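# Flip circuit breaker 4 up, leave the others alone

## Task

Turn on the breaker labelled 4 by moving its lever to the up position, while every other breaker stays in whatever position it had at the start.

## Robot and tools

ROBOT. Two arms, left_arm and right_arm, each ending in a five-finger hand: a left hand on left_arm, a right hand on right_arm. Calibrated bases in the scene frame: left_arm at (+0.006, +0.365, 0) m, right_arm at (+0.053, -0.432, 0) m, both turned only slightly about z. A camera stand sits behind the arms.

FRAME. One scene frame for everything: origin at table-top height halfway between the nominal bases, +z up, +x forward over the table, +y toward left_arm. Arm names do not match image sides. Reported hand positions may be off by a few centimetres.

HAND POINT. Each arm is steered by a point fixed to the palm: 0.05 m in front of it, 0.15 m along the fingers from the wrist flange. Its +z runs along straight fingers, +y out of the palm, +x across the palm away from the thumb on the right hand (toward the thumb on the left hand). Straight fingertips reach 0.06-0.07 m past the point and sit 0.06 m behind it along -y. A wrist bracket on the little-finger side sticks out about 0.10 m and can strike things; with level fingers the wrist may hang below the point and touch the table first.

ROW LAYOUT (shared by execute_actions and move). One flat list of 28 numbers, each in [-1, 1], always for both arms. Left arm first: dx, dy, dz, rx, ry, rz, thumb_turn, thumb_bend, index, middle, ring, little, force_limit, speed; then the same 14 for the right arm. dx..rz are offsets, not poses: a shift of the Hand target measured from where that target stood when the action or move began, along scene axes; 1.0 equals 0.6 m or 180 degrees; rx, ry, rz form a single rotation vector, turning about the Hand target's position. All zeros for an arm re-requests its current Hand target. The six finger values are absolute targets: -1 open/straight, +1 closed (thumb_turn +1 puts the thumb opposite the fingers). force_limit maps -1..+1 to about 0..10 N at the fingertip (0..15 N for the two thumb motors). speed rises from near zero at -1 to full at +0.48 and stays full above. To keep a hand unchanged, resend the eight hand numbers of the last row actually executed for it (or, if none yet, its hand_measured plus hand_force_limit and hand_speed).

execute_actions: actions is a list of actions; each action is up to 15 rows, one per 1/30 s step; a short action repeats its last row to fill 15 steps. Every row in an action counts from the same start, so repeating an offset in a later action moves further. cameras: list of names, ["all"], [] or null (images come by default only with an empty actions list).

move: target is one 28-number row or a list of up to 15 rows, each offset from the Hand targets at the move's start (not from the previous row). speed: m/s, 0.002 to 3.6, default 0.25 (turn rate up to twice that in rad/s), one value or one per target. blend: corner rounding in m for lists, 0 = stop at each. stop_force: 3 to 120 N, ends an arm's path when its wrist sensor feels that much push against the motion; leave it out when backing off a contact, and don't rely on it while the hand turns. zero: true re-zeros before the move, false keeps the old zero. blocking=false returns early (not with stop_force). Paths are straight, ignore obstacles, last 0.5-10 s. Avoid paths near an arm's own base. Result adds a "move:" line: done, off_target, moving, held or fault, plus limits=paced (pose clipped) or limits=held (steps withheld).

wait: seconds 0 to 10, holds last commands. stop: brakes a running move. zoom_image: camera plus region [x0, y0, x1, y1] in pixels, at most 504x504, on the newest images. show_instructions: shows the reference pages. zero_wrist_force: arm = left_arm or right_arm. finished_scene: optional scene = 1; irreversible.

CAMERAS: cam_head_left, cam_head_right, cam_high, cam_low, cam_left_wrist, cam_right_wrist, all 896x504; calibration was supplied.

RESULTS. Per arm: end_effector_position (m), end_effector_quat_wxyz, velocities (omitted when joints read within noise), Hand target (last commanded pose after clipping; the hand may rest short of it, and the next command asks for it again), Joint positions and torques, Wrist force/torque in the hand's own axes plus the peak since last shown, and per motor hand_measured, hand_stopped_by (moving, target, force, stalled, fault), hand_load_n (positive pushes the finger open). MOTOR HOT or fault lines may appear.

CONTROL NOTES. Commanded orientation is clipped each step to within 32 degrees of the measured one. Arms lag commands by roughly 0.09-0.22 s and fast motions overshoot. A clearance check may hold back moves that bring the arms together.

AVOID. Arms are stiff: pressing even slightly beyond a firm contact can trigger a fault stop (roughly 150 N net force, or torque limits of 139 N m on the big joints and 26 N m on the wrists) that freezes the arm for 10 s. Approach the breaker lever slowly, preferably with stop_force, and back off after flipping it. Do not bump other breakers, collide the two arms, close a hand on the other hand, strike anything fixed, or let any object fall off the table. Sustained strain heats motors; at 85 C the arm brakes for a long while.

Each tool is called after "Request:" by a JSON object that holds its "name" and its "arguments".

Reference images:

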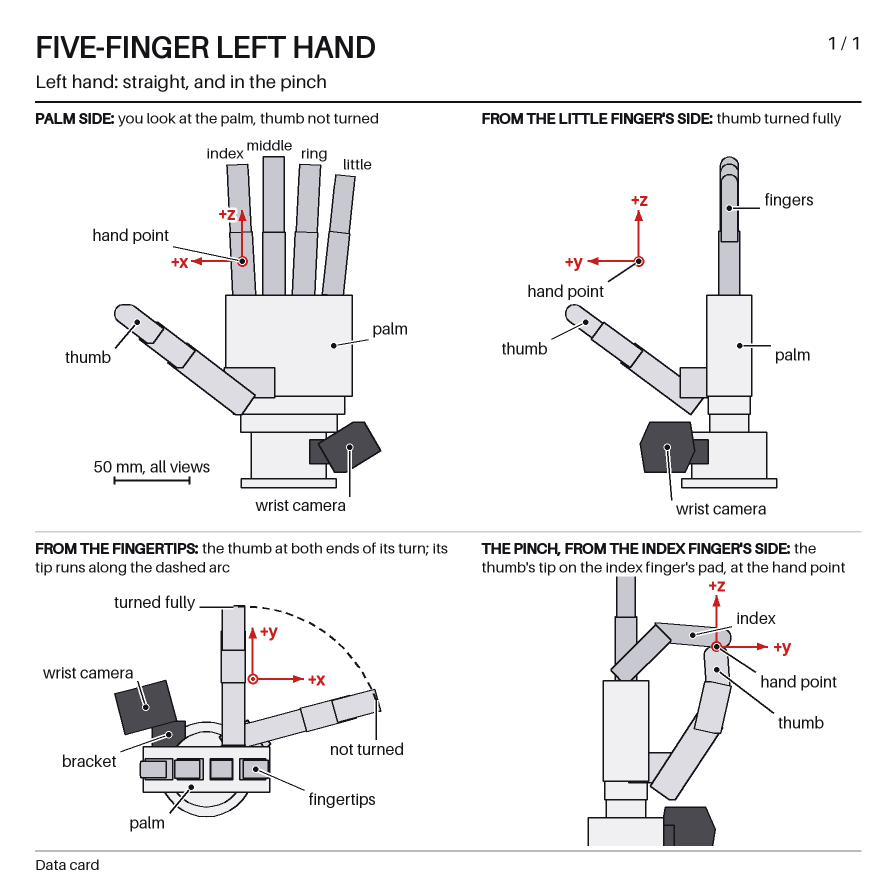

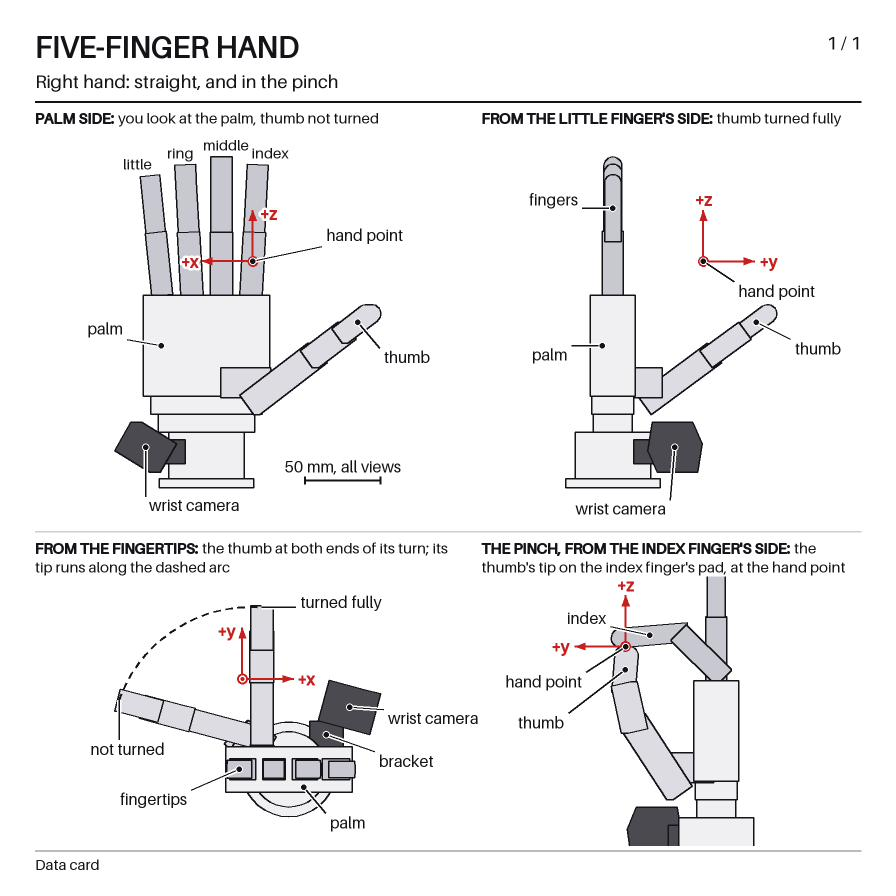

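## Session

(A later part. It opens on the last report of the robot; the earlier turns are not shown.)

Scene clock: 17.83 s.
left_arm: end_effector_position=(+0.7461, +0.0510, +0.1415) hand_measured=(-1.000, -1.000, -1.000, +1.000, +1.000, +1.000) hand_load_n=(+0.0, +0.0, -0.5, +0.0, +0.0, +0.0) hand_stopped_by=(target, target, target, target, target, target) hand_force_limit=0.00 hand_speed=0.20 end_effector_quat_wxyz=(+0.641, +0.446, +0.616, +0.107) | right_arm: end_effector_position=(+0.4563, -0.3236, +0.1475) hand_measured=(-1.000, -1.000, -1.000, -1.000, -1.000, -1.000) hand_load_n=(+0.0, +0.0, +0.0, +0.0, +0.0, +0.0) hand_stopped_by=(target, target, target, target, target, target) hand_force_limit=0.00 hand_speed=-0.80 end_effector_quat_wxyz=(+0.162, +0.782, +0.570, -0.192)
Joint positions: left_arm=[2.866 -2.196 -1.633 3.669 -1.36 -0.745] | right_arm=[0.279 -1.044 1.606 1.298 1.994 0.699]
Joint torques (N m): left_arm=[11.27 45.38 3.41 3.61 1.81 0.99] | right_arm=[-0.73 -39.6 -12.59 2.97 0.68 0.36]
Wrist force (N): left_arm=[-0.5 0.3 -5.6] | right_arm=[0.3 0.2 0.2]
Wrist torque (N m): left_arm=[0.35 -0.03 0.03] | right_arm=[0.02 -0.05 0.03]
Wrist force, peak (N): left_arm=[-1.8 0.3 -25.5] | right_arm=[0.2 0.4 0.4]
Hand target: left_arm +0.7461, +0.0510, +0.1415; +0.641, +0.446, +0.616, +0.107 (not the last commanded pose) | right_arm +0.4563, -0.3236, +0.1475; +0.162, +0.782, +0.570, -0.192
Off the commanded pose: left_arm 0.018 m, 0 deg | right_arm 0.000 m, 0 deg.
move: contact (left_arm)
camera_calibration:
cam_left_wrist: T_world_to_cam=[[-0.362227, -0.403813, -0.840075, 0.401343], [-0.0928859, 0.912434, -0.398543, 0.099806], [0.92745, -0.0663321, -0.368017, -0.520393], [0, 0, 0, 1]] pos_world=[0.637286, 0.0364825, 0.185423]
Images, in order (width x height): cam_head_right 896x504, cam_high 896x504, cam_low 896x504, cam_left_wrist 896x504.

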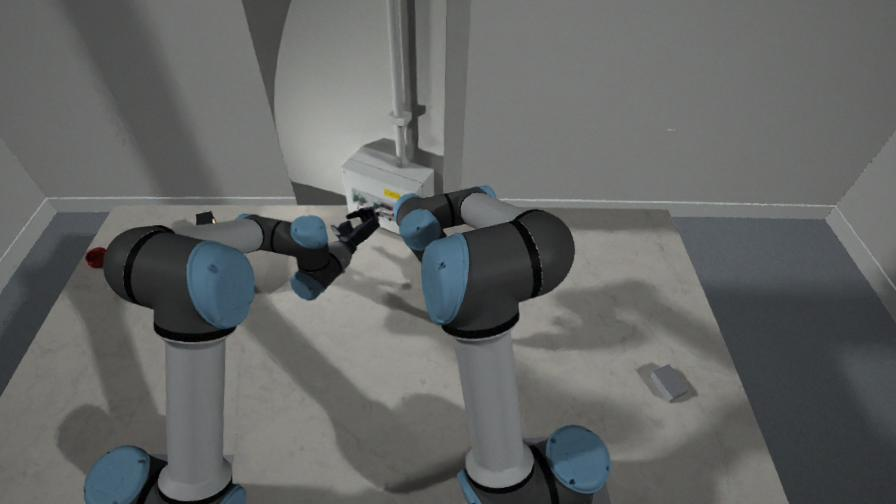

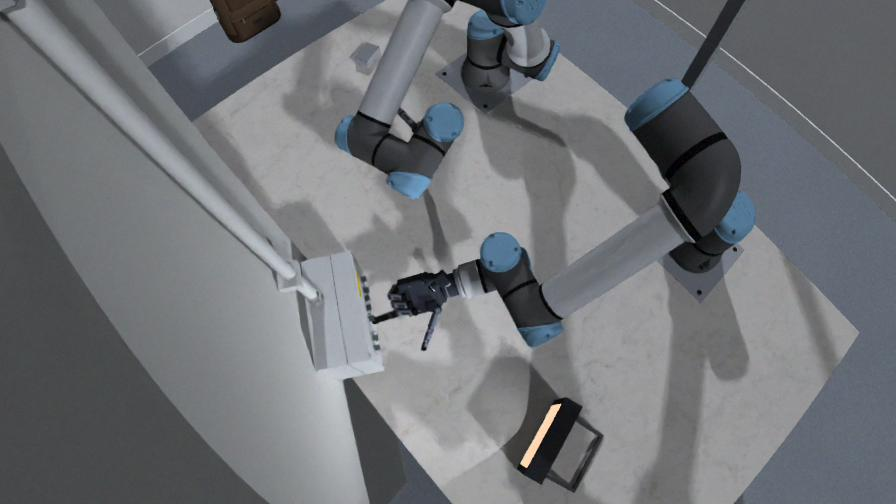

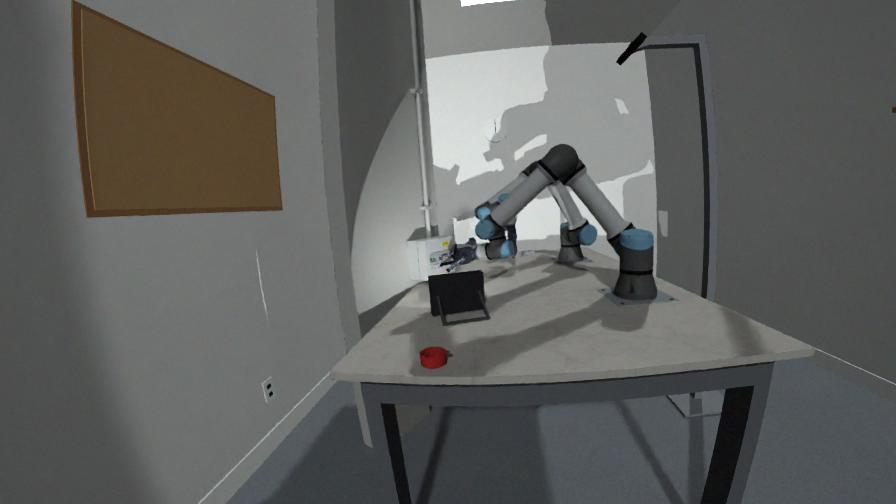

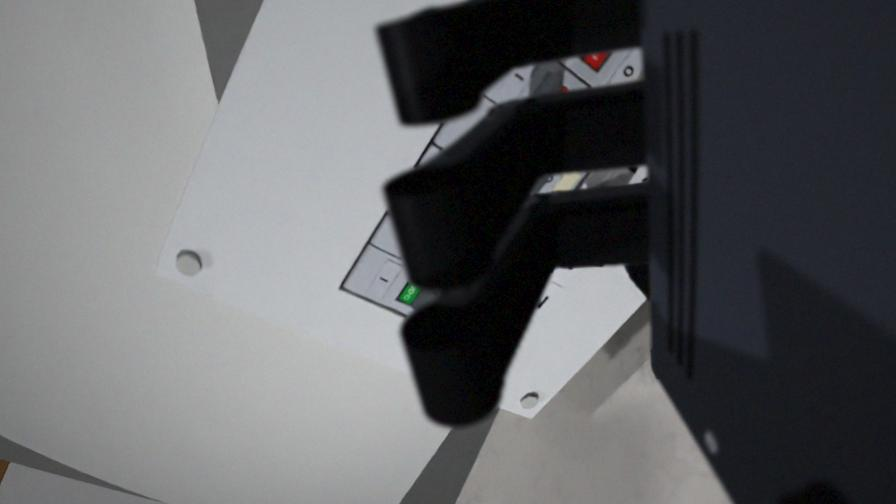

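Request:
{"name": "zoom_image", "arguments": {"camera": "cam_high", "region": [350, 270, 440, 360]}}

Request:
{"name": "zoom_image", "arguments": {"camera": "cam_head_right", "region": [330, 160, 430, 250]}}

Request:
{"name": "zoom_image", "arguments": {"camera": "cam_low", "region": [420, 235, 480, 280]}}

Scaled by 5.600 from the camera's 896x504 image, which has a finer 1280x720 frame.

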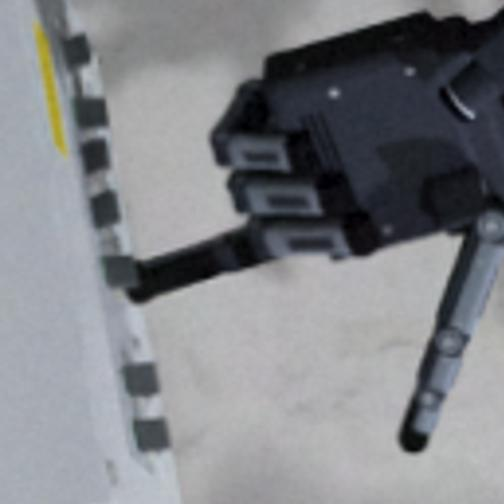

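Scaled by 5.040 from the camera's 896x504 image, which has a finer 1280x720 frame.

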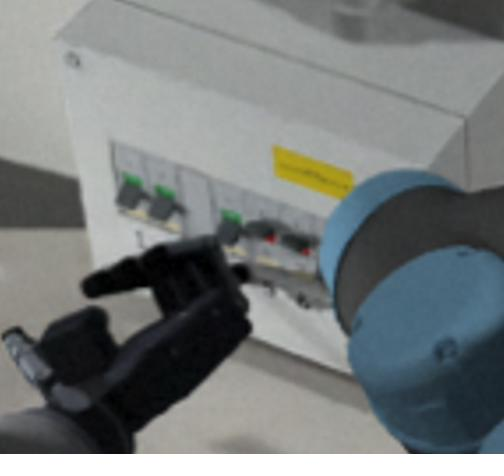

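Scaled by 8.400 from the camera's 896x504 image, which has a finer 1280x720 frame.

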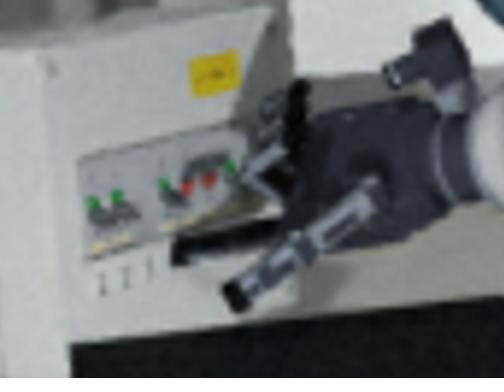

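Request:
{"name": "move", "arguments": {"target": [[-0.0018,0.0008,0,0,0,0,-1,-1,-1,1,1,1,0,0.2,0,0,0,0,0,0,-1,-1,-1,-1,-1,-1,0,-0.8],[-0.0018,0.0008,0.0583,0,0,0,-1,-1,-1,1,1,1,0,0.2,0,0,0,0,0,0,-1,-1,-1,-1,-1,-1,0,-0.8]], "speed": 0.03, "stop_force": 20, "cameras": ["cam_high","cam_low","cam_head_right","cam_head_left"]}}

Scene clock: 20.80 s.
left_arm: end_effector_position=(+0.7450, +0.0515, +0.1765) hand_measured=(-1.000, -1.000, -1.000, +1.000, +1.000, +1.000) hand_load_n=(+0.0, +0.0, +2.0, +0.0, +0.0, +0.0) hand_stopped_by=(target, target, target, target, target, target) hand_force_limit=0.00 hand_speed=0.20 end_effector_quat_wxyz=(+0.641, +0.446, +0.616, +0.107) | right_arm: end_effector_position=(+0.4563, -0.3236, +0.1475) hand_measured=(-1.000, -1.000, -1.000, -1.000, -1.000, -1.000) hand_load_n=(-0.5, +0.0, +0.0, +0.0, +0.0, +0.0) hand_stopped_by=(target, target, target, target, target, target) hand_force_limit=0.00 hand_speed=-0.80 end_effector_quat_wxyz=(+0.162, +0.782, +0.570, -0.192)
Joint positions: left_arm=[2.866 -2.144 -1.613 3.597 -1.36 -0.745] | right_arm=[0.279 -1.044 1.606 1.298 1.994 0.699]
Joint torques (N m): left_arm=[12.05 54.23 40.35 3.48 1.76 1.54] | right_arm=[-0.54 -39.86 -14.36 2.91 0.64 0.19]
Wrist force (N): left_arm=[9.7 -11.7 -1.9] | right_arm=[0.1 -0.1 0.2]
Wrist torque (N m): left_arm=[0.32 0.47 0.69] | right_arm=[-0.02 -0.02 0.01]
Wrist force, peak (N): left_arm=[9.8 -12.4 -2.3] | right_arm=[0.3 0.2 0.4]
Hand target: left_arm +0.7450, +0.0515, +0.1765; +0.641, +0.446, +0.616, +0.107 | right_arm +0.4563, -0.3236, +0.1475; +0.162, +0.782, +0.570, -0.192
Off the commanded pose: left_arm 0.000 m, 0 deg | right_arm 0.000 m, 0 deg.
move: done
Images, in order (width x height): cam_head_left 896x504, cam_head_right 896x504, cam_high 896x504, cam_low 896x504.

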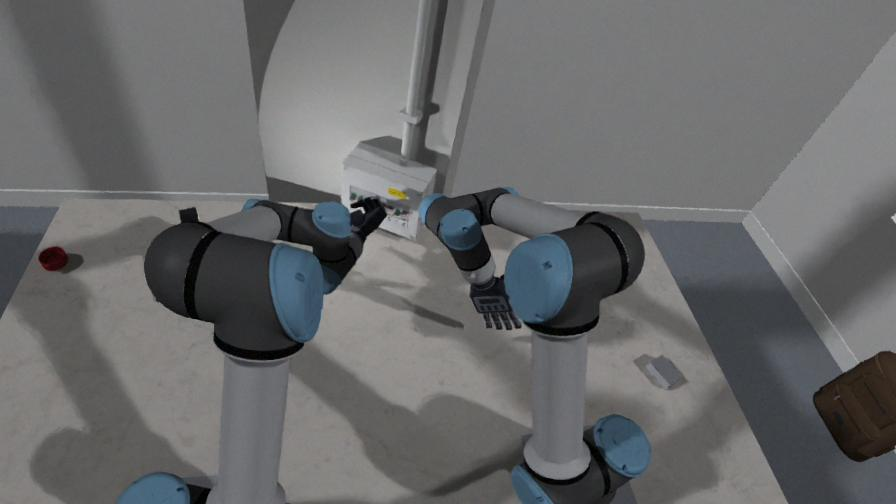

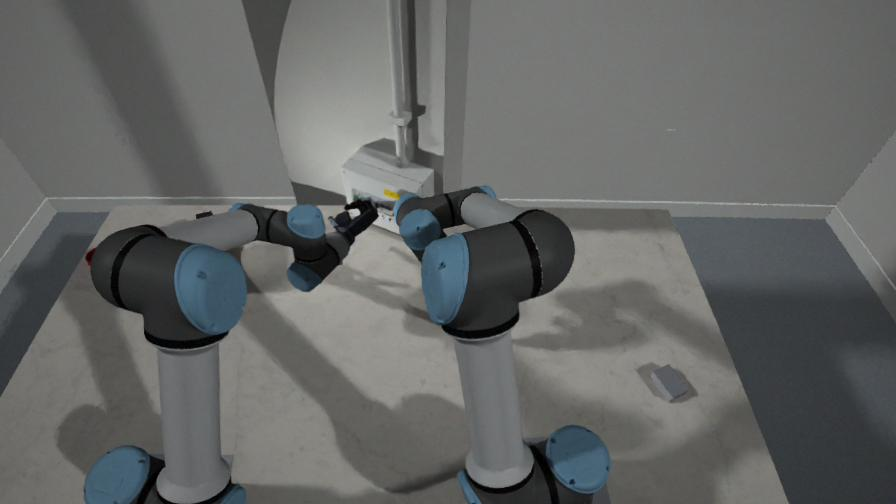

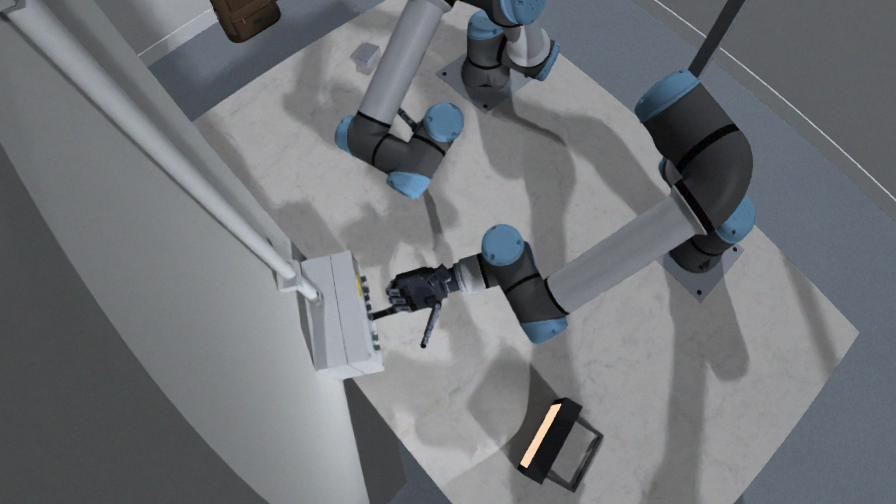

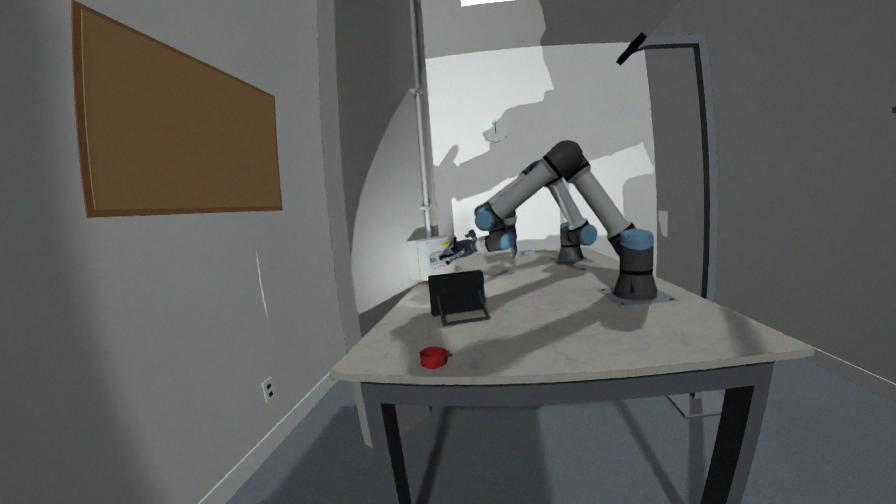

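Request:
{"name": "zoom_image", "arguments": {"camera": "cam_high", "region": [350, 270, 440, 360]}}

Request:
{"name": "zoom_image", "arguments": {"camera": "cam_head_right", "region": [330, 160, 430, 250]}}

Request:
{"name": "zoom_image", "arguments": {"camera": "cam_low", "region": [420, 235, 480, 280]}}

Request:
{"name": "zoom_image", "arguments": {"camera": "cam_head_left", "region": [330, 160, 430, 250]}}

Scaled by 5.600 from the camera's 896x504 image, which has a finer 1280x720 frame.

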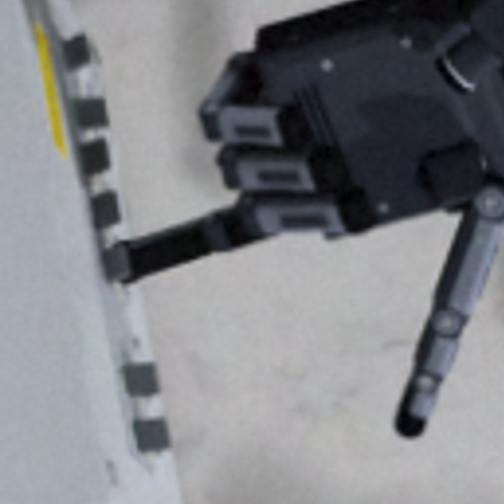

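Scaled by 5.040 from the camera's 896x504 image, which has a finer 1280x720 frame.

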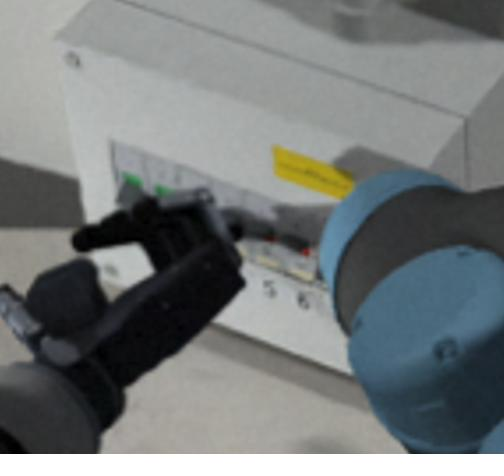

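Scaled by 8.400 from the camera's 896x504 image, which has a finer 1280x720 frame.

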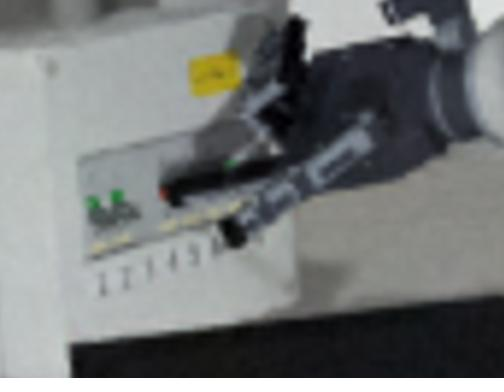

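Scaled by 5.040 from the camera's 896x504 image, which has a finer 1280x720 frame.

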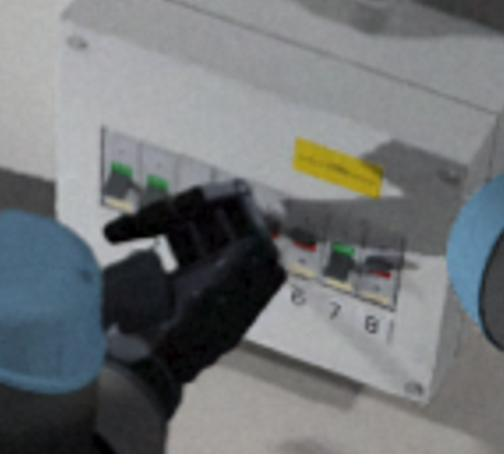

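Request:
{"name": "move", "arguments": {"target": [[0,0,-0.012,0,0,0,-1,-1,-1,1,1,1,0,0.2,0,0,0,0,0,0,-1,-1,-1,-1,-1,-1,0,-0.8],[-0.137,0.0603,-0.012,0,0,0,-1,-1,-1,1,1,1,0,0.2,0,0,0,0,0,0,-1,-1,-1,-1,-1,-1,0,-0.8],[-0.137,0.0603,0.0,0,0,0,-1,-1,-1,-1,-1,-1,0,0.2,0,0,0,0,0,0,-1,-1,-1,-1,-1,-1,0,-0.8]], "speed": [0.04,0.12,0.12], "blend": [0.001,0,0], "cameras": ["cam_left_wrist","cam_high"]}}

Request:
{"name": "zoom_image", "arguments": {"camera": "cam_left_wrist", "region": [400, 60, 640, 280]}}

Scene clock: 24.13 s.
left_arm: end_effector_position=(+0.6628, +0.0876, +0.1765) hand_measured=(-1.000, -1.000, -1.000, -1.000, -1.000, -1.000) hand_load_n=(+0.0, +0.0, +0.0, +0.0, +0.0, +0.0) hand_stopped_by=(target, target, target, target, target, target) hand_force_limit=0.00 hand_speed=0.20 end_effector_quat_wxyz=(+0.641, +0.446, +0.616, +0.107) | right_arm: end_effector_position=(+0.4563, -0.3236, +0.1475) hand_measured=(-1.000, -1.000, -1.000, -1.000, -1.000, -1.000) hand_load_n=(+0.0, -0.5, +0.0, +0.0, +0.0, +0.0) hand_stopped_by=(target, target, target, target, target, target) hand_force_limit=0.00 hand_speed=-0.80 end_effector_quat_wxyz=(+0.162, +0.782, +0.570, -0.192)
Joint positions: left_arm=[2.9 -1.97 -1.9 3.708 -1.327 -0.74] | right_arm=[0.279 -1.044 1.606 1.298 1.994 0.699]
Joint torques (N m): left_arm=[10.34 37.9 25.53 0.34 0.87 1.49] | right_arm=[-0.95 -39.04 -12.87 2.84 0.65 0.36]
Wrist force (N): left_arm=[-0.2 -0.3 0.2] | right_arm=[0.0 0.5 0.2]
Wrist torque (N m): left_arm=[-0.03 0.02 0.00] | right_arm=[0.06 0.01 0.02]
Wrist force, peak (N): left_arm=[9.6 -12.3 -2.4] | right_arm=[0.0 0.3 0.4]
Hand target: left_arm +0.6628, +0.0876, +0.1765; +0.641, +0.446, +0.616, +0.107 | right_arm +0.4563, -0.3236, +0.1475; +0.162, +0.782, +0.570, -0.192
Off the commanded pose: left_arm 0.000 m, 0 deg | right_arm 0.000 m, 0 deg.
move: done
camera_calibration:
cam_left_wrist: T_world_to_cam=[[-0.362227, -0.403813, -0.840075, 0.415388], [-0.0928859, 0.912434, -0.398543, 0.0726318], [0.92745, -0.0663321, -0.368017, -0.42792], [0, 0, 0, 1]] pos_world=[0.554086, 0.0730825, 0.220423]
Images, in order (width x height): cam_high 896x504, cam_left_wrist 896x504.

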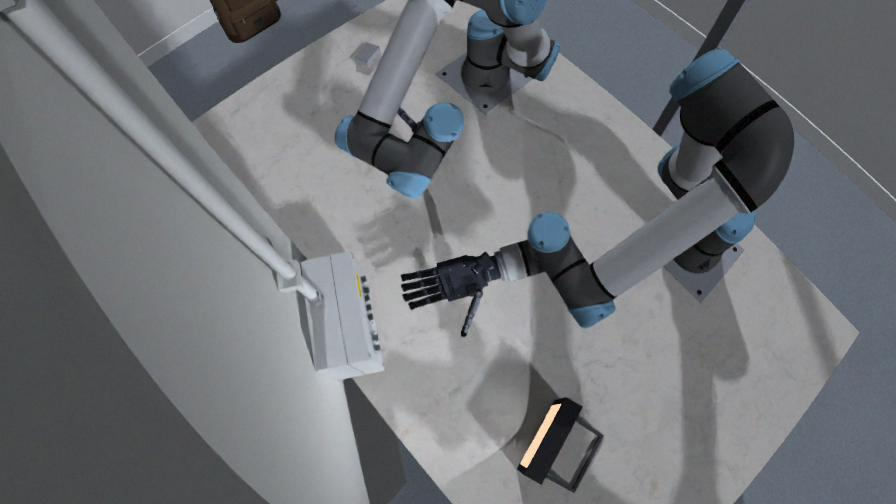

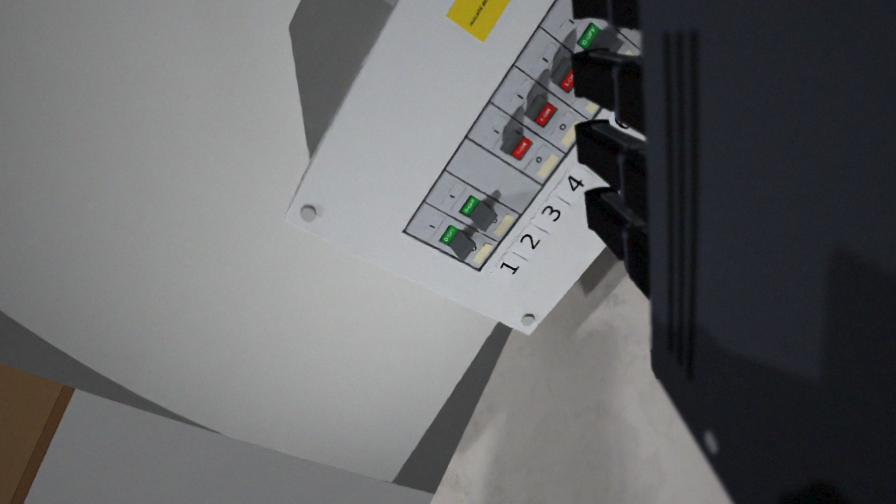

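Scaled by 2.100 from the camera's 896x504 image, which has a finer 1280x720 frame.

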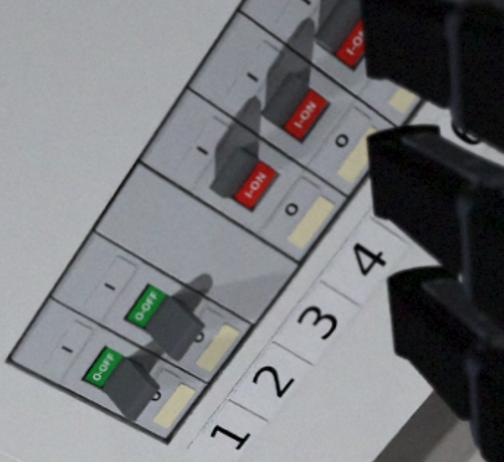

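Request:
{"name": "finished_scene", "arguments": {}}

The scene is finished: the task was done.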